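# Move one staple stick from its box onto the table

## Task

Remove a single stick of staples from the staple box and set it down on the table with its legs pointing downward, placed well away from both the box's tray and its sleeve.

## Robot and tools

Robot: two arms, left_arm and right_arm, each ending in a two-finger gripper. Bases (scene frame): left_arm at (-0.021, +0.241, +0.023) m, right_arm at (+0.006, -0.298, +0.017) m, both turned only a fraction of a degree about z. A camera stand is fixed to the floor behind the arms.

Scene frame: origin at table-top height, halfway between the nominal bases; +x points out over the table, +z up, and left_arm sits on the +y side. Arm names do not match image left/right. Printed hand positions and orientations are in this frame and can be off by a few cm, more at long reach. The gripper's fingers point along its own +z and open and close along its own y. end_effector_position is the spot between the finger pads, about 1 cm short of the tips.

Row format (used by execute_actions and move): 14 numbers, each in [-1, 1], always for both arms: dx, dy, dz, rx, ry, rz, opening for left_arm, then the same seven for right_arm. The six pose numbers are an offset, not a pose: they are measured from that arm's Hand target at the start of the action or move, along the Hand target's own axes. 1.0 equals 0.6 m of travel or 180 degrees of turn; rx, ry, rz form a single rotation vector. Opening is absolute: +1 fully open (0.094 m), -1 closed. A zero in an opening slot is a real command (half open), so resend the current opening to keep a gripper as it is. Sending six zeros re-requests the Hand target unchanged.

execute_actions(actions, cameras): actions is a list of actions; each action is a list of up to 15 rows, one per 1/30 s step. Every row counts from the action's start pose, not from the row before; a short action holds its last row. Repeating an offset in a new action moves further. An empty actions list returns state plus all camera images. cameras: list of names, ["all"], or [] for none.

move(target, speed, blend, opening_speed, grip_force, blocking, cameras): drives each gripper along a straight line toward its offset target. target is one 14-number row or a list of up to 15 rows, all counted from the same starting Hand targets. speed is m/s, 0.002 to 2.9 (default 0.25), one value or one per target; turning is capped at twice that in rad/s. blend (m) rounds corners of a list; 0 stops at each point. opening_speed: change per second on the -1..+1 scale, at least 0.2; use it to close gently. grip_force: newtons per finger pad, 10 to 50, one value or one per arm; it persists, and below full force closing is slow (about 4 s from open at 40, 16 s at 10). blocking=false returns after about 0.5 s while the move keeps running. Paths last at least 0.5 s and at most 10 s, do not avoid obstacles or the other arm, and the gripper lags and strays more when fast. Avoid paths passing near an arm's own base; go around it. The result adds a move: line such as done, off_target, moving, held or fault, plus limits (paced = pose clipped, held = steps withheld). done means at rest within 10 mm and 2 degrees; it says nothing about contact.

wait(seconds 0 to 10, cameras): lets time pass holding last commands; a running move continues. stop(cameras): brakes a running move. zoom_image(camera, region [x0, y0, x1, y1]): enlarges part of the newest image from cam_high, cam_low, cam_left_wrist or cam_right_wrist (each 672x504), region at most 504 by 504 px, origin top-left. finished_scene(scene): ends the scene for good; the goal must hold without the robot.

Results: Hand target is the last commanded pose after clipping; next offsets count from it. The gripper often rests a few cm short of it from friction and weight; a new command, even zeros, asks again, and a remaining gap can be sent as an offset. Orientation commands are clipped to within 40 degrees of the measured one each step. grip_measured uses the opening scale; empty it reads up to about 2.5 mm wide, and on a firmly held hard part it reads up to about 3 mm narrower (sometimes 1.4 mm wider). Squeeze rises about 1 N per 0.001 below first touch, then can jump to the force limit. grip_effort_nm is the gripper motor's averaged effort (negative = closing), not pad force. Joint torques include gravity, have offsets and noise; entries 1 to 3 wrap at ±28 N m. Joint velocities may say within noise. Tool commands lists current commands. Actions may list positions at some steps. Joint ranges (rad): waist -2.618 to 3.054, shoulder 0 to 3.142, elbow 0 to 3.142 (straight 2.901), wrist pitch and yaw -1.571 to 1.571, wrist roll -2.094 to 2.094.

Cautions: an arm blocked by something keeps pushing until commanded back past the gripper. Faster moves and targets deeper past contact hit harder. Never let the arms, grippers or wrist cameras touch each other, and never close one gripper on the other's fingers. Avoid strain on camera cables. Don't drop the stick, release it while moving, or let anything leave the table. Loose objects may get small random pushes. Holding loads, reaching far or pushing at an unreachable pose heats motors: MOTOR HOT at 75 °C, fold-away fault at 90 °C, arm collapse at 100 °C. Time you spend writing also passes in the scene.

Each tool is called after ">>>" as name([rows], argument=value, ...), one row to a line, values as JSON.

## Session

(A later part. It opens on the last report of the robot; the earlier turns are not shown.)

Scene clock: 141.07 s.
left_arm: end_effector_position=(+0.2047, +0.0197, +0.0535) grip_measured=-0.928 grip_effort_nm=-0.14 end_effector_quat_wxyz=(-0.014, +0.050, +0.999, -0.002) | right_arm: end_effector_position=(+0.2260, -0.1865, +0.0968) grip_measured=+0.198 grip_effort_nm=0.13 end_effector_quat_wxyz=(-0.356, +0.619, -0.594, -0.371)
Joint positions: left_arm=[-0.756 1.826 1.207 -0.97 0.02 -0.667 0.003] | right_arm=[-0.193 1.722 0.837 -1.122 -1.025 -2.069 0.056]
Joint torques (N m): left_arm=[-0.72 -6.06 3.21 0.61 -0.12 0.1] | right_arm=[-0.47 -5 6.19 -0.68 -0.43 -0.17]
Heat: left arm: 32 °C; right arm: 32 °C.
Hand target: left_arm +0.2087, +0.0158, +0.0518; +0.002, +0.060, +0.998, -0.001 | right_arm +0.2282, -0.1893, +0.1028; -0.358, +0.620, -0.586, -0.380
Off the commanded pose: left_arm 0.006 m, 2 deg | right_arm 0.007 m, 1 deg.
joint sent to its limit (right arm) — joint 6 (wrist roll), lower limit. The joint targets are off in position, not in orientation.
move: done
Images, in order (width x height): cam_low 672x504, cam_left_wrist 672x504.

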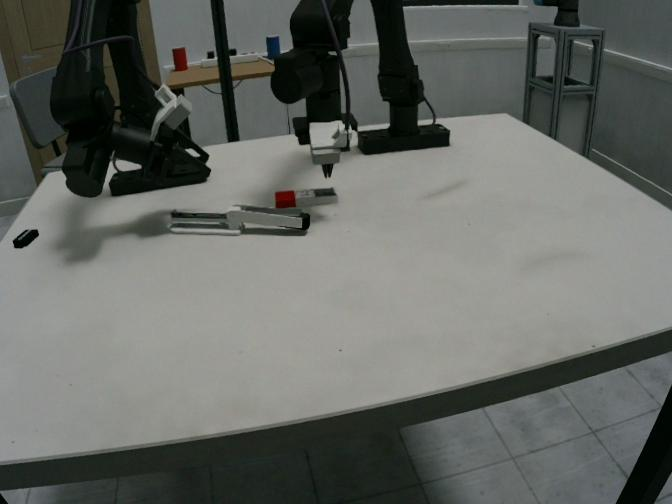

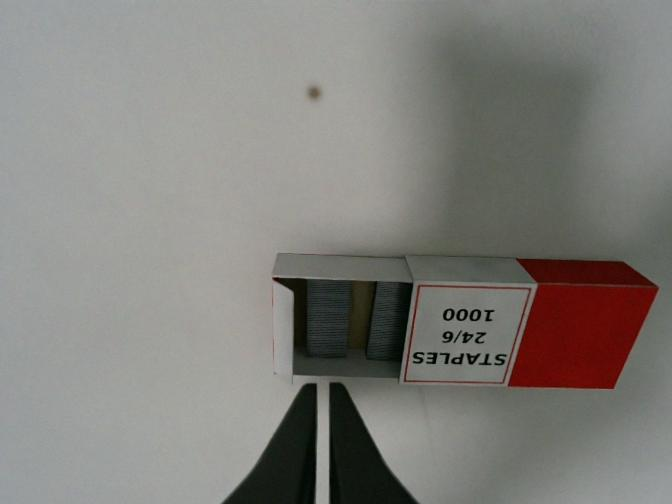

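>>> move([
  [-0.004,0,0.04,0,0,0,-0.93,0,0,0,0,0,0,0.2],
  [-0.004,0.027,0.04,0,0,0,-0.93,0,0,0,0,0,0,0.2],
], speed=[0.08,0.03], cameras=["cam_left_wrist","cam_low"])

>>> zoom_image(camera="cam_low", region=[270, 130, 370, 230])

Scene clock: 148.27 s.
left_arm: end_effector_position=(+0.2033, +0.0327, +0.0213) grip_measured=-0.928 grip_effort_nm=-0.14 end_effector_quat_wxyz=(-0.024, +0.059, +0.998, +0.007) | right_arm: end_effector_position=(+0.2260, -0.1865, +0.0968) grip_measured=+0.198 grip_effort_nm=0.12 end_effector_quat_wxyz=(-0.356, +0.619, -0.594, -0.371)
Joint positions: left_arm=[-0.728 1.869 1.121 -0.868 0.02 -0.621 0.003] | right_arm=[-0.193 1.722 0.837 -1.122 -1.025 -2.069 0.056]
Joint torques (N m): left_arm=[0.8 -8.54 2.85 0.55 -0.14 0.12] | right_arm=[-0.47 -4.98 6.19 -0.68 -0.43 -0.17]
Heat: left arm: 32 °C; right arm: 32 °C.
Hand target: left_arm +0.2131, +0.0315, +0.0277; +0.002, +0.060, +0.998, -0.001 | right_arm +0.2282, -0.1893, +0.1028; -0.358, +0.620, -0.586, -0.380
Off the commanded pose: left_arm 0.012 m, 3 deg | right_arm 0.007 m, 1 deg.
joint sent to its limit (right arm) — joint 6 (wrist roll), lower limit. The joint targets are off in position, not in orientation.
move: off_target (left_arm)
Images, in order (width x height): cam_low 672x504, cam_left_wrist 672x504.

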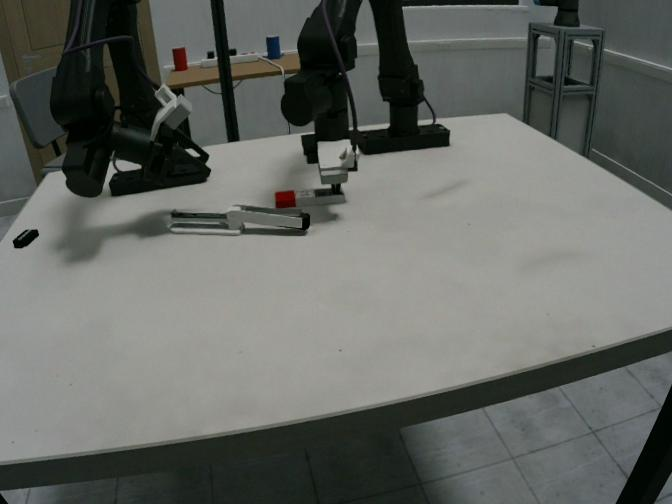

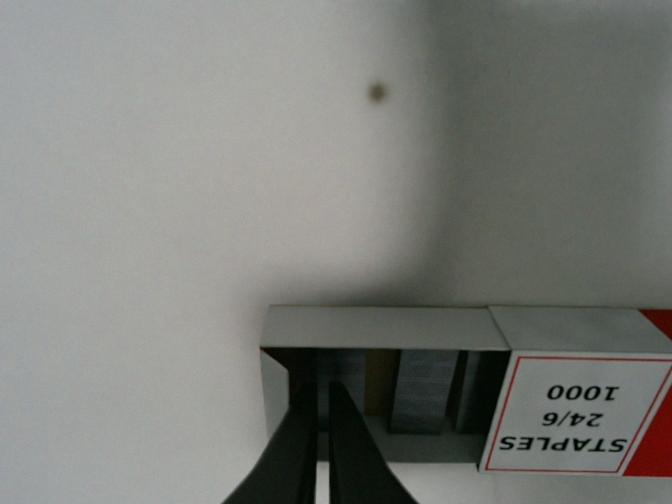

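Scaled by 5.040 from the camera's 672x504 image, which has a finer 960x720 frame.

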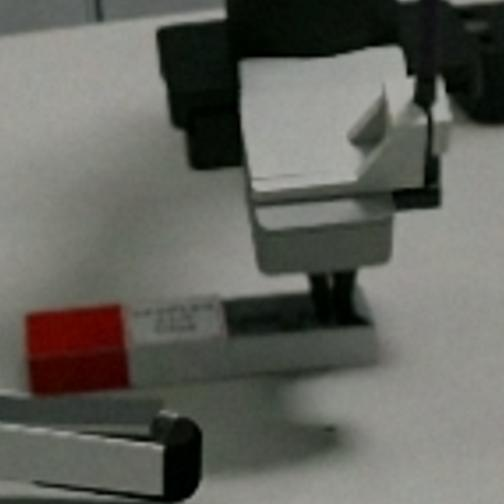

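>>> move([
  [0.006,0.014,-0.006,0,0,0,-0.93,0,0,0,0,0,0,0.2],
  [0.004,0.006,-0.06,0,0,0,-0.6,0,0,0,0,0,0,0.2],
], speed=[0.04,0.1], cameras=["cam_left_wrist","cam_low"])

>>> zoom_image(camera="cam_left_wrist", region=[240, 260, 480, 440])

Scene clock: 156.33 s.
left_arm: end_effector_position=(+0.1995, +0.0393, +0.0456) grip_measured=-0.602 grip_effort_nm=0.10 end_effector_quat_wxyz=(-0.025, +0.062, +0.998, +0.007) | right_arm: end_effector_position=(+0.2260, -0.1865, +0.0968) grip_measured=+0.198 grip_effort_nm=0.12 end_effector_quat_wxyz=(-0.356, +0.619, -0.594, -0.371)
Joint positions: left_arm=[-0.721 1.805 1.144 -0.959 0.02 -0.607 0.019] | right_arm=[-0.193 1.722 0.837 -1.122 -1.025 -2.069 0.056]
Joint torques (N m): left_arm=[-0.24 -9.05 5.94 0.07 -0.11 0] | right_arm=[-0.49 -5.03 6.19 -0.69 -0.43 -0.17]
Heat: left arm: 31 °C; right arm: 32 °C.
Hand target: left_arm +0.2110, +0.0354, +0.0637; +0.002, +0.060, +0.998, -0.001 | right_arm +0.2282, -0.1893, +0.1028; -0.358, +0.620, -0.586, -0.380
Off the commanded pose: left_arm 0.022 m, 3 deg | right_arm 0.007 m, 1 deg.
joint sent to its limit (right arm) — joint 6 (wrist roll), lower limit. The joint targets are off in position, not in orientation.
move: off_target (left_arm); target 2's new opening was sent with left_arm's hand 0.022 m and 3 deg from that target
Images, in order (width x height): cam_low 672x504, cam_left_wrist 672x504.

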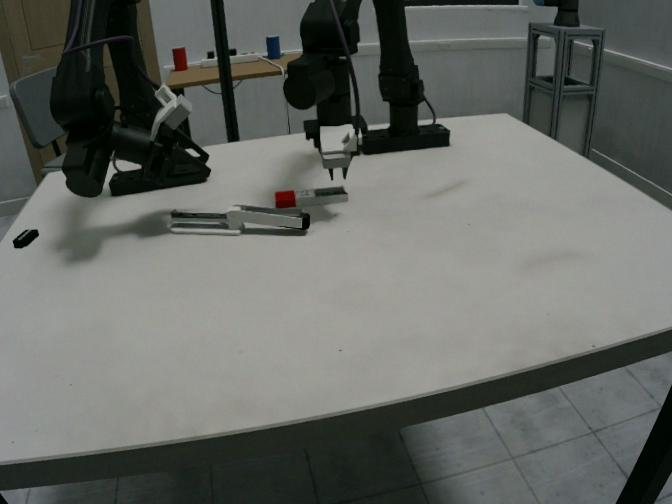

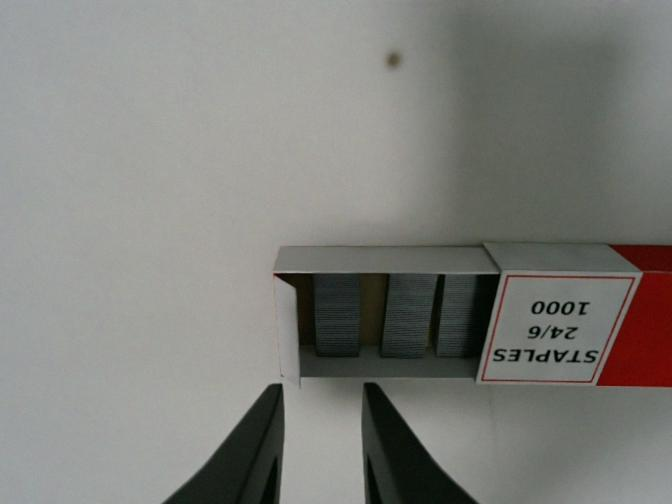

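Scaled by 2.100 from the camera's 672x504 image, which has a finer 960x720 frame.

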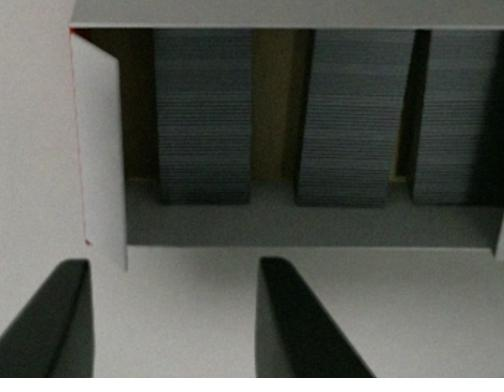

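>>> move(target=[0.0025,0.0005,0.048,0,0,0,-0.66,0,0,0,0,0,0,0.2], speed=0.06, cameras=["cam_left_wrist","cam_low"])

>>> zoom_image(camera="cam_left_wrist", region=[220, 300, 440, 465])

>>> zoom_image(camera="cam_low", region=[290, 130, 370, 210])

Scene clock: 171.37 s.
left_arm: end_effector_position=(+0.2028, +0.0363, +0.0376) grip_measured=-0.658 grip_effort_nm=-0.14 end_effector_quat_wxyz=(-0.013, +0.062, +0.998, -0.003) | right_arm: end_effector_position=(+0.2260, -0.1865, +0.0968) grip_measured=+0.198 grip_effort_nm=0.12 end_effector_quat_wxyz=(-0.356, +0.619, -0.594, -0.371)
Joint positions: left_arm=[-0.721 1.805 1.11 -0.893 0.02 -0.607 0.016] | right_arm=[-0.193 1.722 0.837 -1.122 -1.025 -2.069 0.056]
Joint torques (N m): left_arm=[-0.5 -5.52 2.96 0.64 -0.15 -0.02] | right_arm=[-0.47 -5.01 6.19 -0.68 -0.43 -0.17]
Heat: left arm: 32 °C; right arm: 33 °C.
Hand target: left_arm +0.2096, +0.0358, +0.0349; +0.002, +0.060, +0.998, -0.001 | right_arm +0.2282, -0.1893, +0.1028; -0.358, +0.620, -0.586, -0.380
Off the commanded pose: left_arm 0.007 m, 2 deg | right_arm 0.007 m, 1 deg.
joint sent to its limit (right arm) — joint 6 (wrist roll), lower limit. The joint targets are off in position, not in orientation.
move: done
Images, in order (width x height): cam_low 672x504, cam_left_wrist 672x504.

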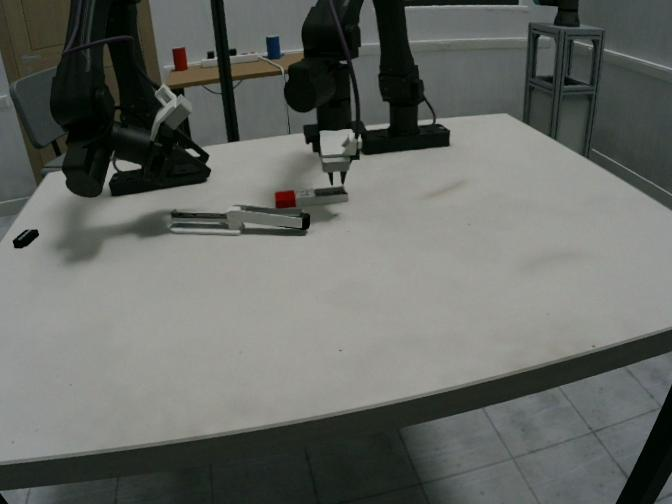

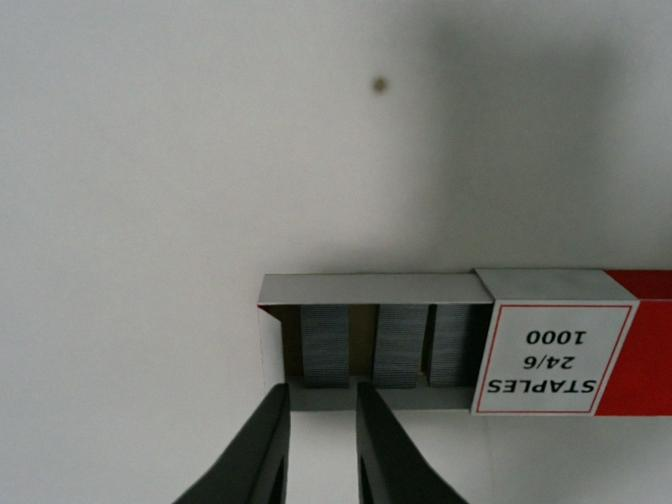

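Scaled by 2.291 from the camera's 672x504 image, which has a finer 960x720 frame.

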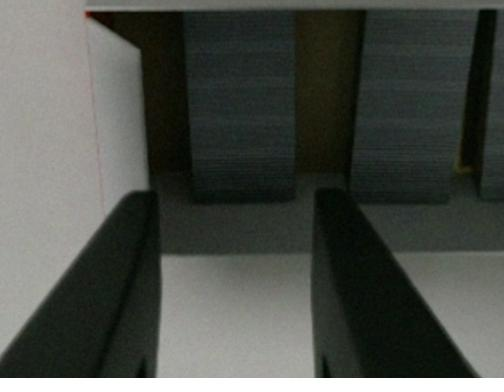

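Scaled by 6.300 from the camera's 672x504 image, which has a finer 960x720 frame.

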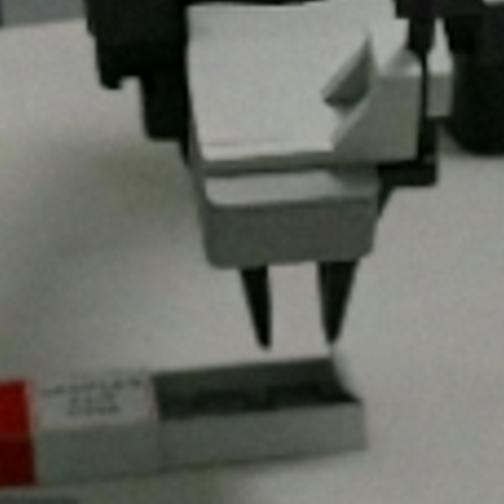

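>>> move([
  [0,-0.004,-0.012,0,0,0,-0.66,0,0,0,0,0,0,0.2],
  [0,-0.012,-0.006,-0.067,0,0,-0.66,0,0,0,0,0,0,0.2],
], speed=0.08, blend=[0.005,0], cameras=["cam_left_wrist","cam_low"])

>>> zoom_image(camera="cam_left_wrist", region=[220, 300, 440, 465])

>>> zoom_image(camera="cam_low", region=[290, 130, 370, 210])

Scene clock: 183.80 s.
left_arm: end_effector_position=(+0.2011, +0.0342, +0.0324) grip_measured=-0.658 grip_effort_nm=-0.14 end_effector_quat_wxyz=(-0.009, +0.064, +0.993, +0.099) | right_arm: end_effector_position=(+0.2260, -0.1865, +0.0968) grip_measured=+0.198 grip_effort_nm=0.13 end_effector_quat_wxyz=(-0.356, +0.619, -0.594, -0.371)
Joint positions: left_arm=[-0.819 1.932 1.239 -1.028 -0.13 -0.71 0.016] | right_arm=[-0.193 1.722 0.837 -1.122 -1.025 -2.069 0.056]
Joint torques (N m): left_arm=[-0.7 -6.19 6 -0.07 -0.26 -0.16] | right_arm=[-0.47 -5 6.19 -0.68 -0.43 -0.17]
Heat: left arm: 31 °C; right arm: 33 °C.
Hand target: left_arm +0.2088, +0.0287, +0.0385; +0.008, +0.059, +0.993, +0.104 | right_arm +0.2282, -0.1893, +0.1028; -0.358, +0.620, -0.586, -0.380
Off the commanded pose: left_arm 0.011 m, 2 deg | right_arm 0.007 m, 1 deg.
joint sent to its limit (right arm) — joint 6 (wrist roll), lower limit. The joint targets are off in position, not in orientation.
move: off_target (left_arm); blend cut to 0.0037 m at target 1
Images, in order (width x height): cam_low 672x504, cam_left_wrist 672x504.

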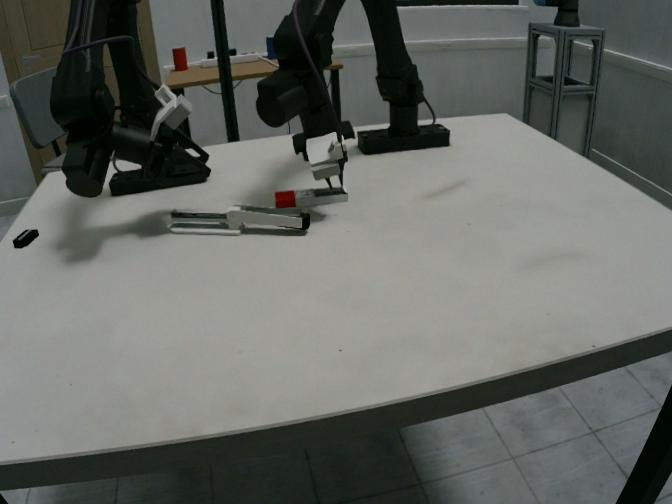

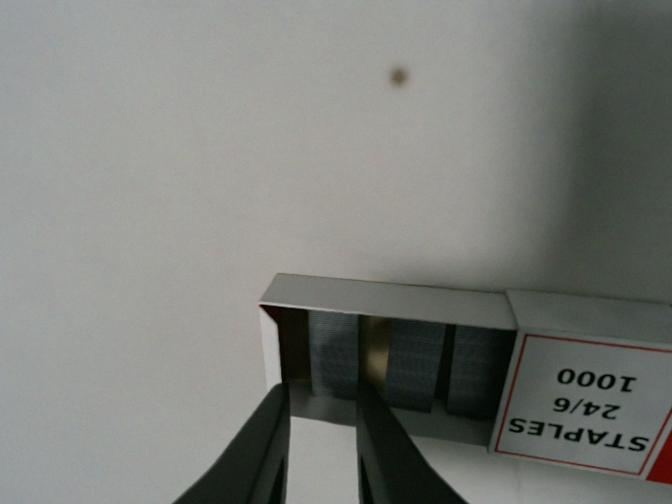

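Scaled by 2.291 from the camera's 672x504 image, which has a finer 960x720 frame.

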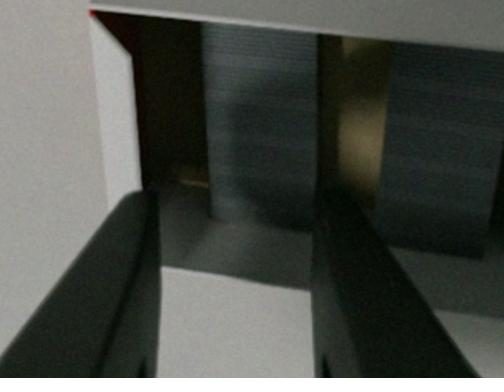

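Scaled by 6.300 from the camera's 672x504 image, which has a finer 960x720 frame.

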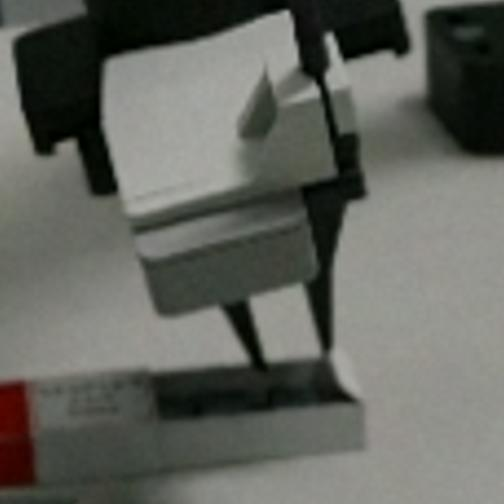

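>>> move(target=[0,-0.007,-0.004,0,0,0,-0.66,0,0,0,0,0,0,0.2], speed=0.06, cameras=["cam_left_wrist","cam_low"])

>>> zoom_image(camera="cam_left_wrist", region=[220, 300, 440, 465])

>>> zoom_image(camera="cam_low", region=[290, 130, 370, 210])

Scene clock: 188.77 s.
left_arm: end_effector_position=(+0.2012, +0.0306, +0.0337) grip_measured=-0.658 grip_effort_nm=-0.14 end_effector_quat_wxyz=(-0.009, +0.063, +0.993, +0.100) | right_arm: end_effector_position=(+0.2260, -0.1865, +0.0968) grip_measured=+0.198 grip_effort_nm=0.13 end_effector_quat_wxyz=(-0.356, +0.619, -0.594, -0.371)
Joint positions: left_arm=[-0.827 1.941 1.257 -1.04 -0.13 -0.721 0.016] | right_arm=[-0.193 1.722 0.837 -1.122 -1.025 -2.069 0.056]
Joint torques (N m): left_arm=[-0.77 -6.19 6.04 -0.08 -0.26 -0.16] | right_arm=[-0.46 -5.01 6.19 -0.68 -0.43 -0.17]
Heat: left arm: 31 °C; right arm: 33 °C.
Hand target: left_arm +0.2082, +0.0241, +0.0400; +0.008, +0.059, +0.993, +0.104 | right_arm +0.2282, -0.1893, +0.1028; -0.358, +0.620, -0.586, -0.380
Off the commanded pose: left_arm 0.011 m, 2 deg | right_arm 0.007 m, 1 deg.
joint sent to its limit (right arm) — joint 6 (wrist roll), lower limit. The joint targets are off in position, not in orientation.
move: off_target (left_arm)
Images, in order (width x height): cam_low 672x504, cam_left_wrist 672x504.

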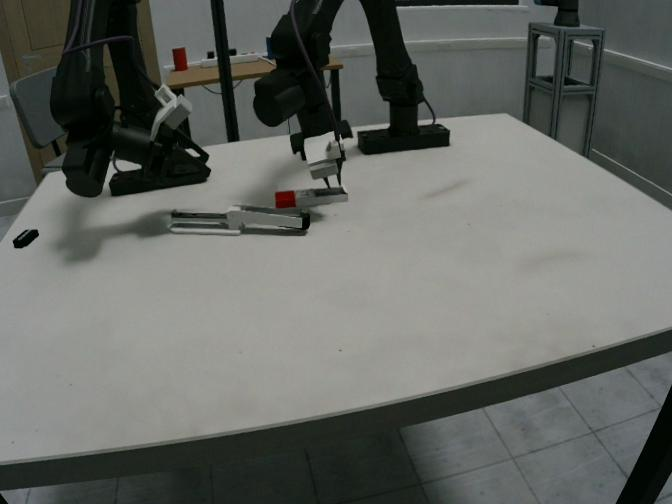

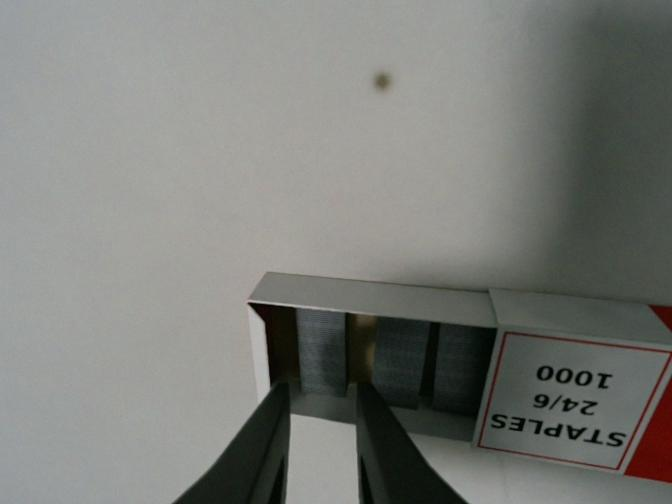

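Scaled by 2.291 from the camera's 672x504 image, which has a finer 960x720 frame.

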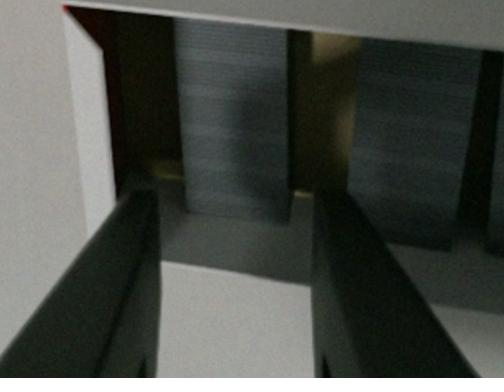

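Scaled by 6.300 from the camera's 672x504 image, which has a finer 960x720 frame.

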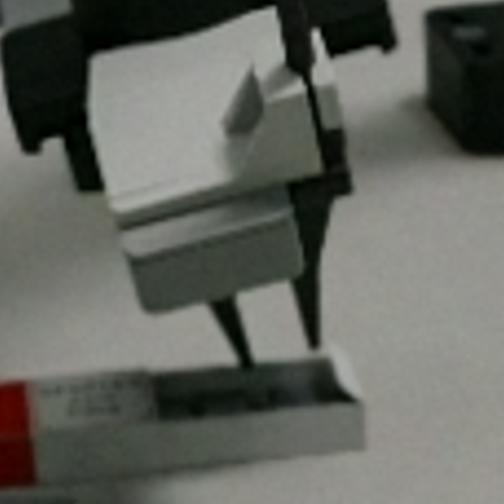

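>>> move(target=[0.006,0,0.027,0,0,0,-0.66,0,0,0,0,0,0,0.2], speed=0.04, cameras=["cam_left_wrist","cam_low"])

>>> zoom_image(camera="cam_left_wrist", region=[220, 300, 440, 465])

>>> zoom_image(camera="cam_low", region=[290, 130, 370, 210])

Scene clock: 194.70 s.
left_arm: end_effector_position=(+0.2020, +0.0297, +0.0273) grip_measured=-0.658 grip_effort_nm=-0.14 end_effector_quat_wxyz=(-0.007, +0.063, +0.993, +0.098) | right_arm: end_effector_position=(+0.2260, -0.1865, +0.0968) grip_measured=+0.198 grip_effort_nm=0.13 end_effector_quat_wxyz=(-0.356, +0.619, -0.594, -0.371)
Joint positions: left_arm=[-0.827 1.952 1.245 -1.012 -0.13 -0.721 0.016] | right_arm=[-0.193 1.722 0.837 -1.122 -1.025 -2.069 0.056]
Joint torques (N m): left_arm=[-0.7 -6.3 2.85 0.33 -0.26 -0.17] | right_arm=[-0.47 -5 6.16 -0.68 -0.43 -0.17]
Heat: left arm: 32 °C; right arm: 33 °C.
Hand target: left_arm +0.2051, +0.0279, +0.0241; +0.008, +0.059, +0.993, +0.104 | right_arm +0.2282, -0.1893, +0.1028; -0.358, +0.620, -0.586, -0.380
Off the commanded pose: left_arm 0.005 m, 2 deg | right_arm 0.007 m, 1 deg.
joint sent to its limit (right arm) — joint 6 (wrist roll), lower limit. The joint targets are off in position, not in orientation.
move: done
Images, in order (width x height): cam_low 672x504, cam_left_wrist 672x504.

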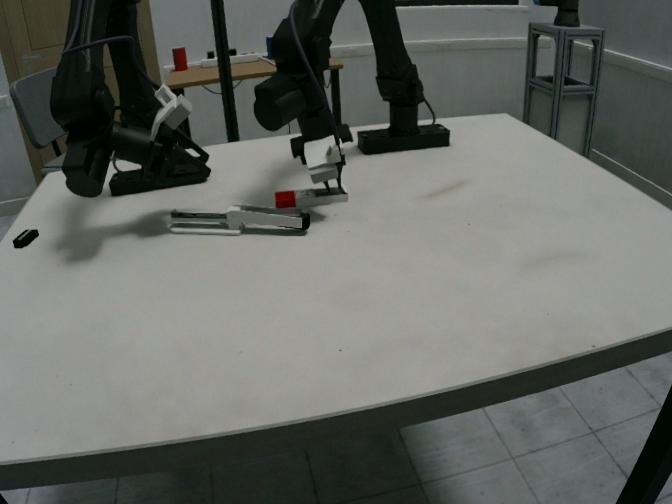

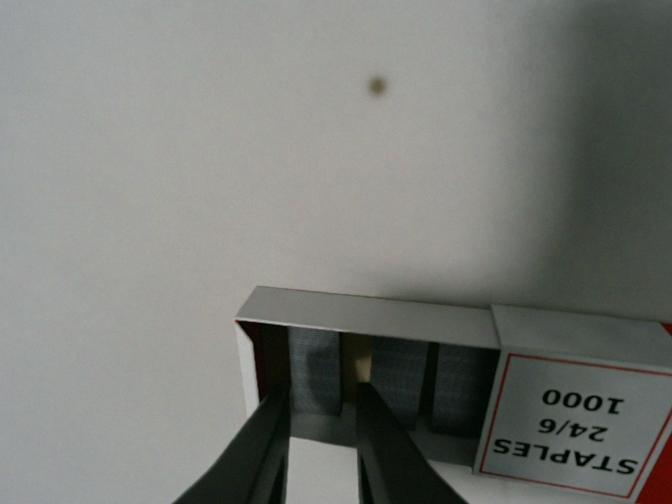

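Scaled by 2.291 from the camera's 672x504 image, which has a finer 960x720 frame.

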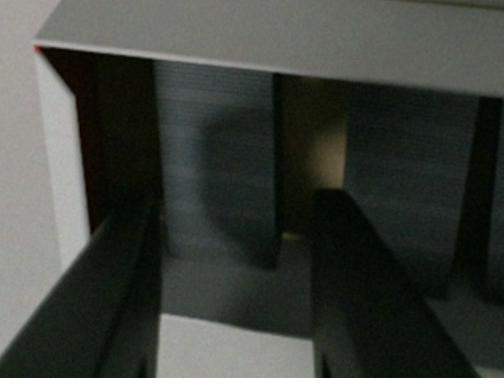

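Scaled by 6.300 from the camera's 672x504 image, which has a finer 960x720 frame.

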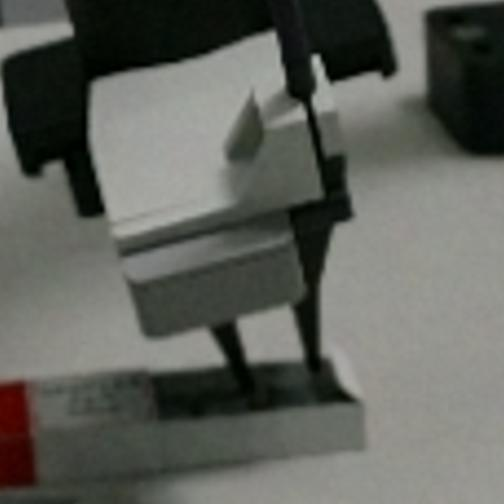

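>>> move(target=[0.007,0.0065,0.003,0,0,0,-0.66,0,0,0,0,0,0,0.2], speed=0.04, cameras=["cam_left_wrist"])

>>> zoom_image(camera="cam_left_wrist", region=[220, 300, 440, 465])

Scene clock: 201.53 s.
left_arm: end_effector_position=(+0.1966, +0.0358, +0.0211) grip_measured=-0.658 grip_effort_nm=-0.14 end_effector_quat_wxyz=(-0.014, +0.063, +0.992, +0.105) | right_arm: end_effector_position=(+0.2260, -0.1865, +0.0968) grip_measured=+0.198 grip_effort_nm=0.12 end_effector_quat_wxyz=(-0.356, +0.619, -0.594, -0.371)
Joint positions: left_arm=[-0.827 1.952 1.214 -1 -0.13 -0.721 0.016] | right_arm=[-0.193 1.722 0.837 -1.122 -1.025 -2.069 0.056]
Joint torques (N m): left_arm=[-0.61 -7.76 2.8 0.29 -0.22 -0.15] | right_arm=[-0.47 -5.01 6.19 -0.68 -0.43 -0.17]
Heat: left arm: 31 °C; right arm: 33 °C.
Hand target: left_arm +0.2014, +0.0325, +0.0232; +0.008, +0.059, +0.993, +0.104 | right_arm +0.2282, -0.1893, +0.1028; -0.358, +0.620, -0.586, -0.380
Off the commanded pose: left_arm 0.006 m, 3 deg | right_arm 0.007 m, 1 deg.
joint sent to its limit (right arm) — joint 6 (wrist roll), lower limit. The joint targets are off in position, not in orientation.
move: off_target (left_arm)
Images, in order (width x height): cam_left_wrist 672x504.

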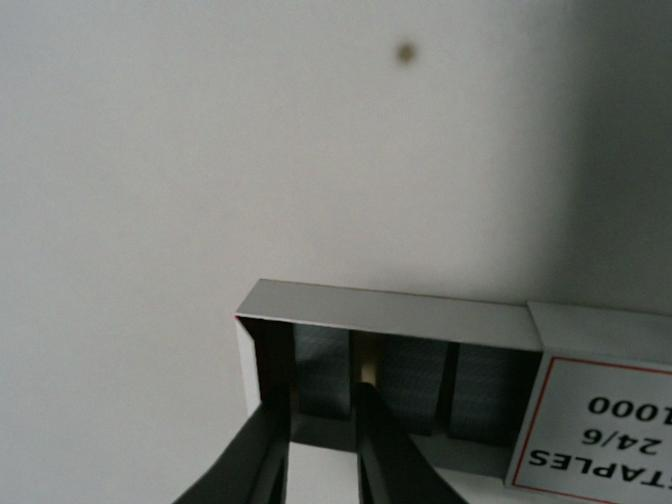

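Scaled by 2.291 from the camera's 672x504 image, which has a finer 960x720 frame.

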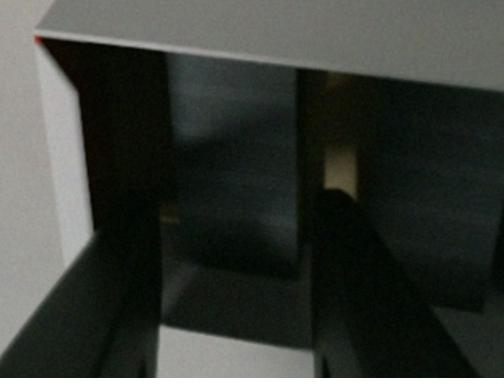

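>>> move(target=[-0.001,0.0005,0.0195,0,0,0,-0.66,0,0,0,0,0,0,0.2], speed=0.03, cameras=["cam_left_wrist","cam_low"])

>>> zoom_image(camera="cam_left_wrist", region=[220, 300, 440, 465])

>>> zoom_image(camera="cam_low", region=[290, 130, 370, 210])

Scene clock: 205.40 s.
left_arm: end_effector_position=(+0.1971, +0.0352, +0.0144) grip_measured=-0.658 grip_effort_nm=-0.14 end_effector_quat_wxyz=(-0.008, +0.063, +0.993, +0.099) | right_arm: end_effector_position=(+0.2260, -0.1865, +0.0968) grip_measured=+0.198 grip_effort_nm=0.13 end_effector_quat_wxyz=(-0.356, +0.619, -0.594, -0.371)
Joint positions: left_arm=[-0.827 1.952 1.187 -0.956 -0.13 -0.721 0.016] | right_arm=[-0.193 1.722 0.837 -1.122 -1.025 -2.069 0.056]
Joint torques (N m): left_arm=[0.08 -6.41 2.59 0.32 -0.26 -0.08] | right_arm=[-0.46 -5.01 6.2 -0.68 -0.43 -0.18]
Heat: left arm: 31 °C; right arm: 33 °C.
Hand target: left_arm +0.2024, +0.0352, +0.0118; +0.008, +0.059, +0.993, +0.104 | right_arm +0.2282, -0.1893, +0.1028; -0.358, +0.620, -0.586, -0.380
Off the commanded pose: left_arm 0.006 m, 2 deg | right_arm 0.007 m, 1 deg.
joint sent to its limit (right arm) — joint 6 (wrist roll), lower limit. The joint targets are off in position, not in orientation.
move: done
Images, in order (width x height): cam_low 672x504, cam_left_wrist 672x504.

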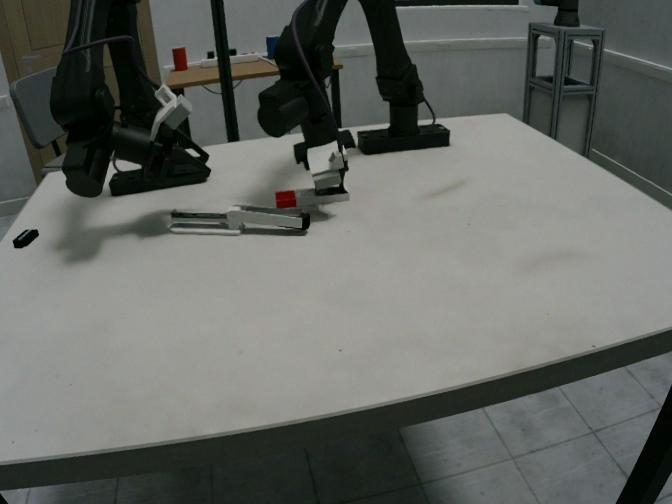

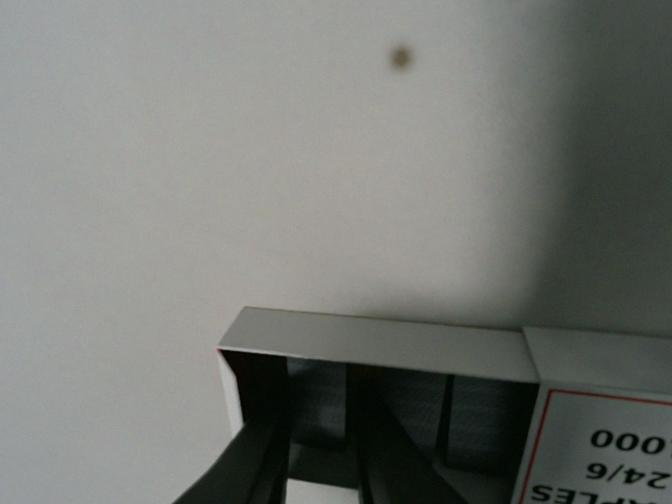

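Scaled by 2.291 from the camera's 672x504 image, which has a finer 960x720 frame.

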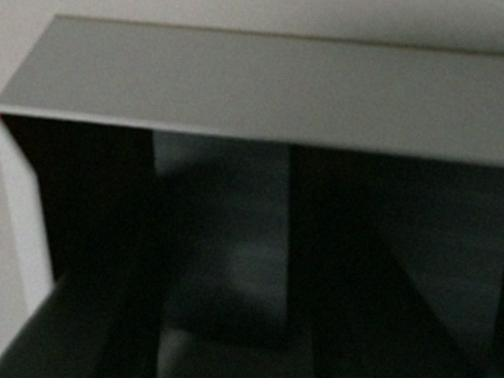

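Scaled by 6.300 from the camera's 672x504 image, which has a finer 960x720 frame.

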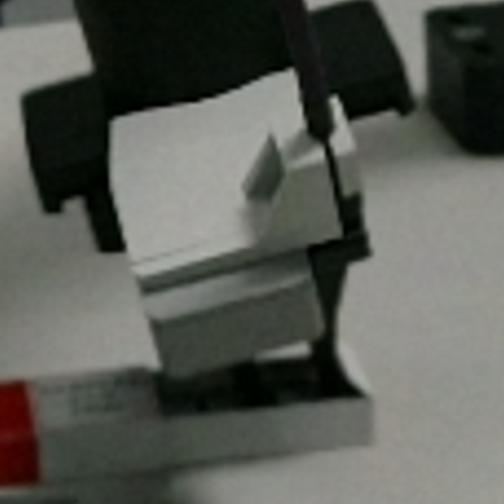

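>>> move([
  [0,0.001,0.004,0,0,0,-0.66,0,0,0,0,0,0,0.2],
  [0,0.001,0.004,0,0,0,-0.79,0,0,0,0,0,0,0.2],
], speed=0.03, opening_speed=0.25, grip_force=[20,50], cameras=["cam_left_wrist","cam_low"])

>>> zoom_image(camera="cam_left_wrist", region=[220, 320, 440, 485])

Scene clock: 210.93 s.
left_arm: end_effector_position=(+0.1970, +0.0352, +0.0129) grip_measured=-0.716 grip_effort_nm=-0.50 end_effector_quat_wxyz=(-0.007, +0.063, +0.993, +0.098) | right_arm: end_effector_position=(+0.2260, -0.1865, +0.0968) grip_measured=+0.198 grip_effort_nm=0.12 end_effector_quat_wxyz=(-0.356, +0.619, -0.594, -0.371)
Joint positions: left_arm=[-0.827 1.952 1.181 -0.947 -0.13 -0.721 0.013] | right_arm=[-0.193 1.722 0.837 -1.122 -1.025 -2.069 0.056]
Joint torques (N m): left_arm=[0.49 -6.24 2.59 0.32 -0.27 -0.04] | right_arm=[-0.47 -5.01 6.17 -0.68 -0.43 -0.17]
Heat: left arm: 31 °C; right arm: 33 °C.
Hand target: left_arm +0.2025, +0.0362, +0.0096; +0.008, +0.059, +0.993, +0.104 | right_arm +0.2282, -0.1893, +0.1028; -0.358, +0.620, -0.586, -0.380
Off the commanded pose: left_arm 0.007 m, 2 deg | right_arm 0.007 m, 1 deg.
joint sent to its limit (right arm) — joint 6 (wrist roll), lower limit. The joint targets are off in position, not in orientation.
grip_force (N): 20, 50
move: done
Images, in order (width x height): cam_low 672x504, cam_left_wrist 672x504.

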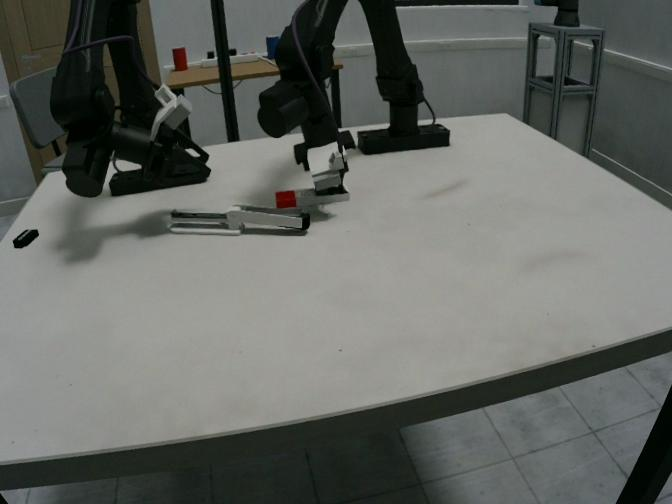

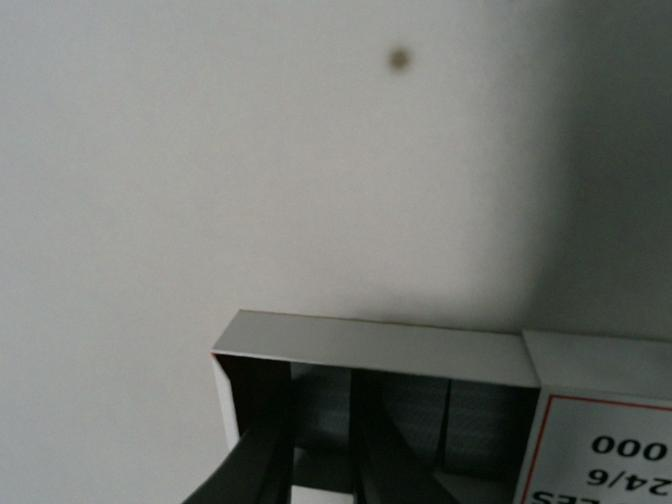

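Scaled by 2.291 from the camera's 672x504 image, which has a finer 960x720 frame.

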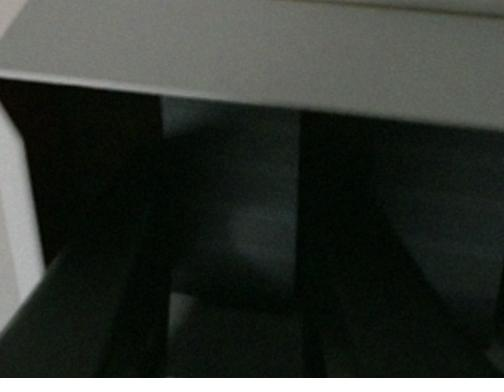

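>>> move(target=[0,0,-0.085,0,0,0,-0.79,0,0,0,0,0,0,0.2], speed=0.05, cameras=["cam_left_wrist","cam_low"])

>>> zoom_image(camera="cam_low", region=[290, 130, 370, 210])

Scene clock: 214.97 s.
left_arm: end_effector_position=(+0.1934, +0.0338, +0.0388) grip_measured=-0.716 grip_effort_nm=-0.50 end_effector_quat_wxyz=(-0.022, +0.063, +0.991, +0.114) | right_arm: end_effector_position=(+0.2260, -0.1865, +0.0968) grip_measured=+0.198 grip_effort_nm=0.12 end_effector_quat_wxyz=(-0.356, +0.619, -0.594, -0.371)
Joint positions: left_arm=[-0.839 1.943 1.274 -1.095 -0.13 -0.735 0.013] | right_arm=[-0.193 1.722 0.837 -1.122 -1.025 -2.069 0.056]
Joint torques (N m): left_arm=[-0.73 -10.33 5.87 -0.15 -0.21 -0.17] | right_arm=[-0.46 -5.01 6.19 -0.68 -0.43 -0.17]
Heat: left arm: 31 °C; right arm: 33 °C.
Hand target: left_arm +0.2011, +0.0258, +0.0595; +0.008, +0.059, +0.993, +0.104 | right_arm +0.2282, -0.1893, +0.1028; -0.358, +0.620, -0.586, -0.380
Off the commanded pose: left_arm 0.023 m, 4 deg | right_arm 0.007 m, 1 deg.
joint sent to its limit (right arm) — joint 6 (wrist roll), lower limit. The joint targets are off in position, not in orientation.
grip_force (N): 20, 50
move: off_target (left_arm)
Images, in order (width x height): cam_low 672x504, cam_left_wrist 672x504.

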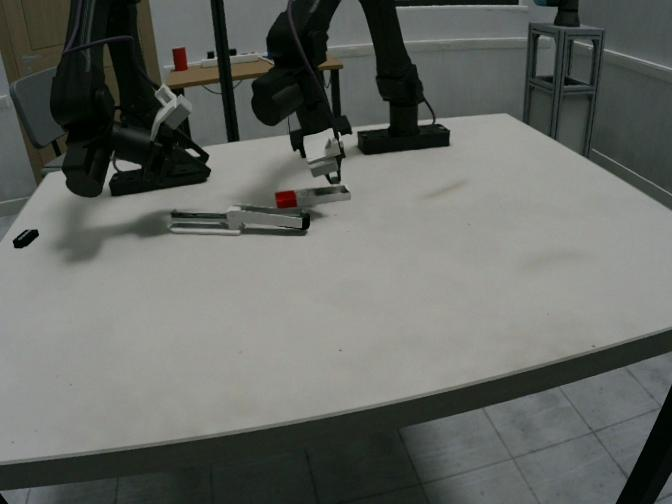

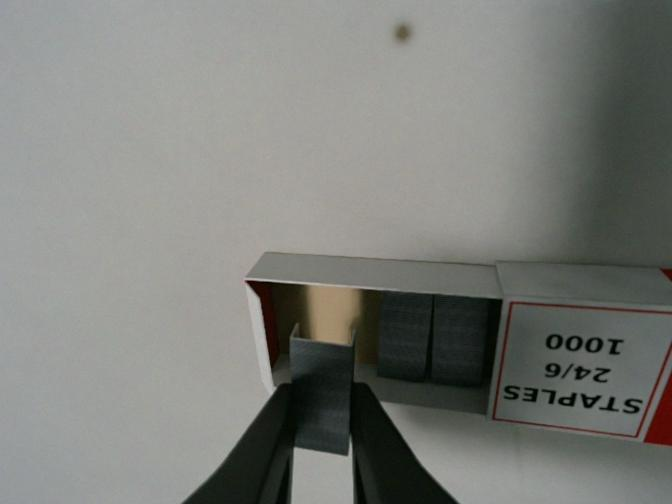

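Scaled by 6.300 from the camera's 672x504 image, which has a finer 960x720 frame.

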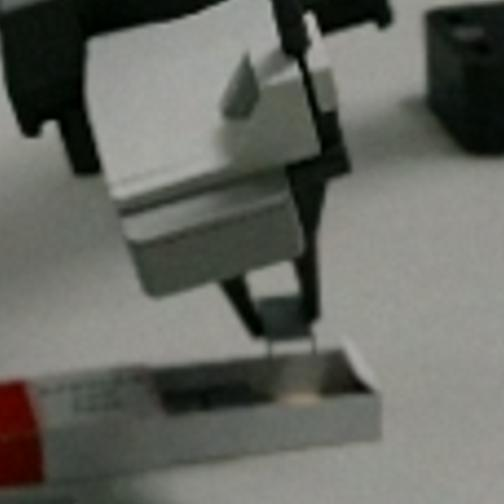

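>>> move([
  [0,0.0104,-0.049,0,0,0,-0.79,0,0,0,0,0,0,0.2],
  [-0.053,0.263,0.005,0,0,0,-0.79,0,0,0,0,0,0,0.2],
], speed=[0.1,0.15], blend=[0.01,0], cameras=["cam_left_wrist","cam_low","cam_high"])

>>> zoom_image(camera="cam_low", region=[380, 110, 500, 230])

Scene clock: 222.40 s.
left_arm: end_effector_position=(+0.2437, +0.1760, +0.0807) grip_measured=-0.716 grip_effort_nm=-0.50 end_effector_quat_wxyz=(-0.023, +0.057, +0.993, +0.105) | right_arm: end_effector_position=(+0.2260, -0.1865, +0.0968) grip_measured=+0.198 grip_effort_nm=0.13 end_effector_quat_wxyz=(-0.356, +0.619, -0.594, -0.371)
Joint positions: left_arm=[-0.356 1.713 1.164 -1.131 -0.185 -0.262 0.013] | right_arm=[-0.193 1.722 0.837 -1.122 -1.025 -2.069 0.056]
Joint torques (N m): left_arm=[0.16 -8.68 3.11 0.42 -0.21 0.07] | right_arm=[-0.49 -5 6.19 -0.68 -0.43 -0.17]
Heat: left arm: 31 °C; right arm: 33 °C.
Hand target: left_arm +0.2510, +0.1759, +0.0893; +0.008, +0.059, +0.993, +0.104 | right_arm +0.2282, -0.1893, +0.1028; -0.358, +0.620, -0.586, -0.380
Off the commanded pose: left_arm 0.011 m, 4 deg | right_arm 0.007 m, 1 deg.
joint sent to its limit (right arm) — joint 6 (wrist roll), lower limit. The joint targets are off in position, not in orientation.
grip_force (N): 20, 50
move: off_target (left_arm)
Images, in order (width x height): cam_high 672x504, cam_low 672x504, cam_left_wrist 672x504.

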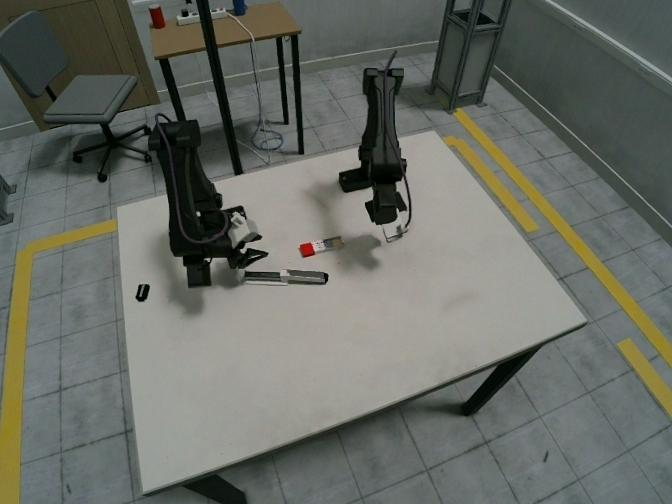

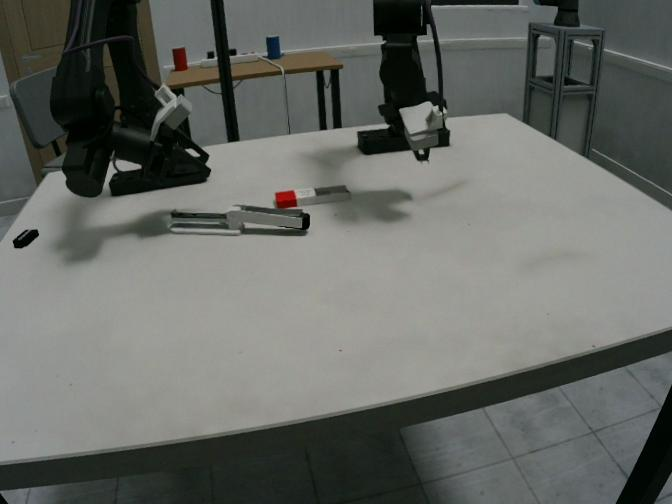

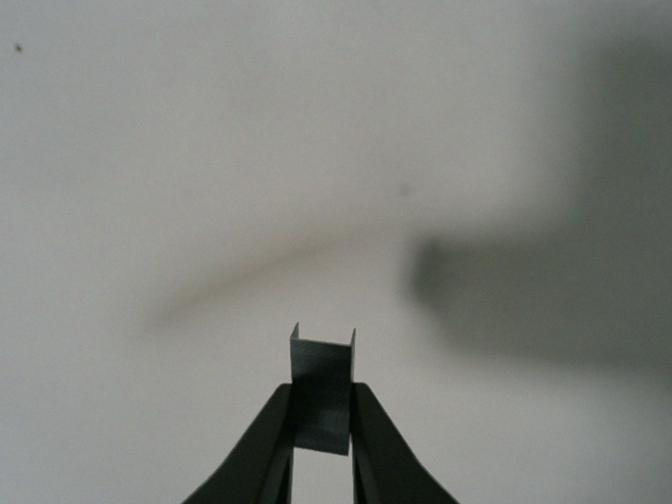

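Scaled by 4.200 from the camera's 672x504 image, which has a finer 960x720 frame.

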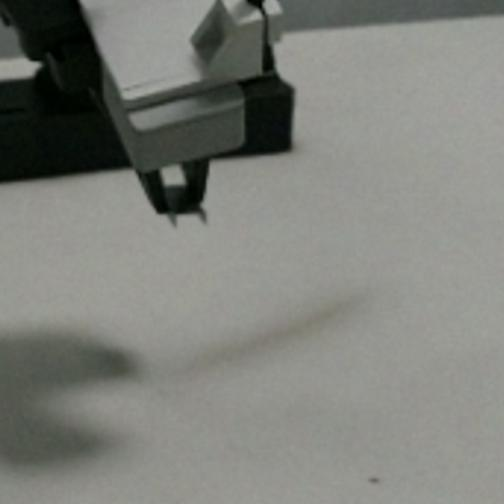

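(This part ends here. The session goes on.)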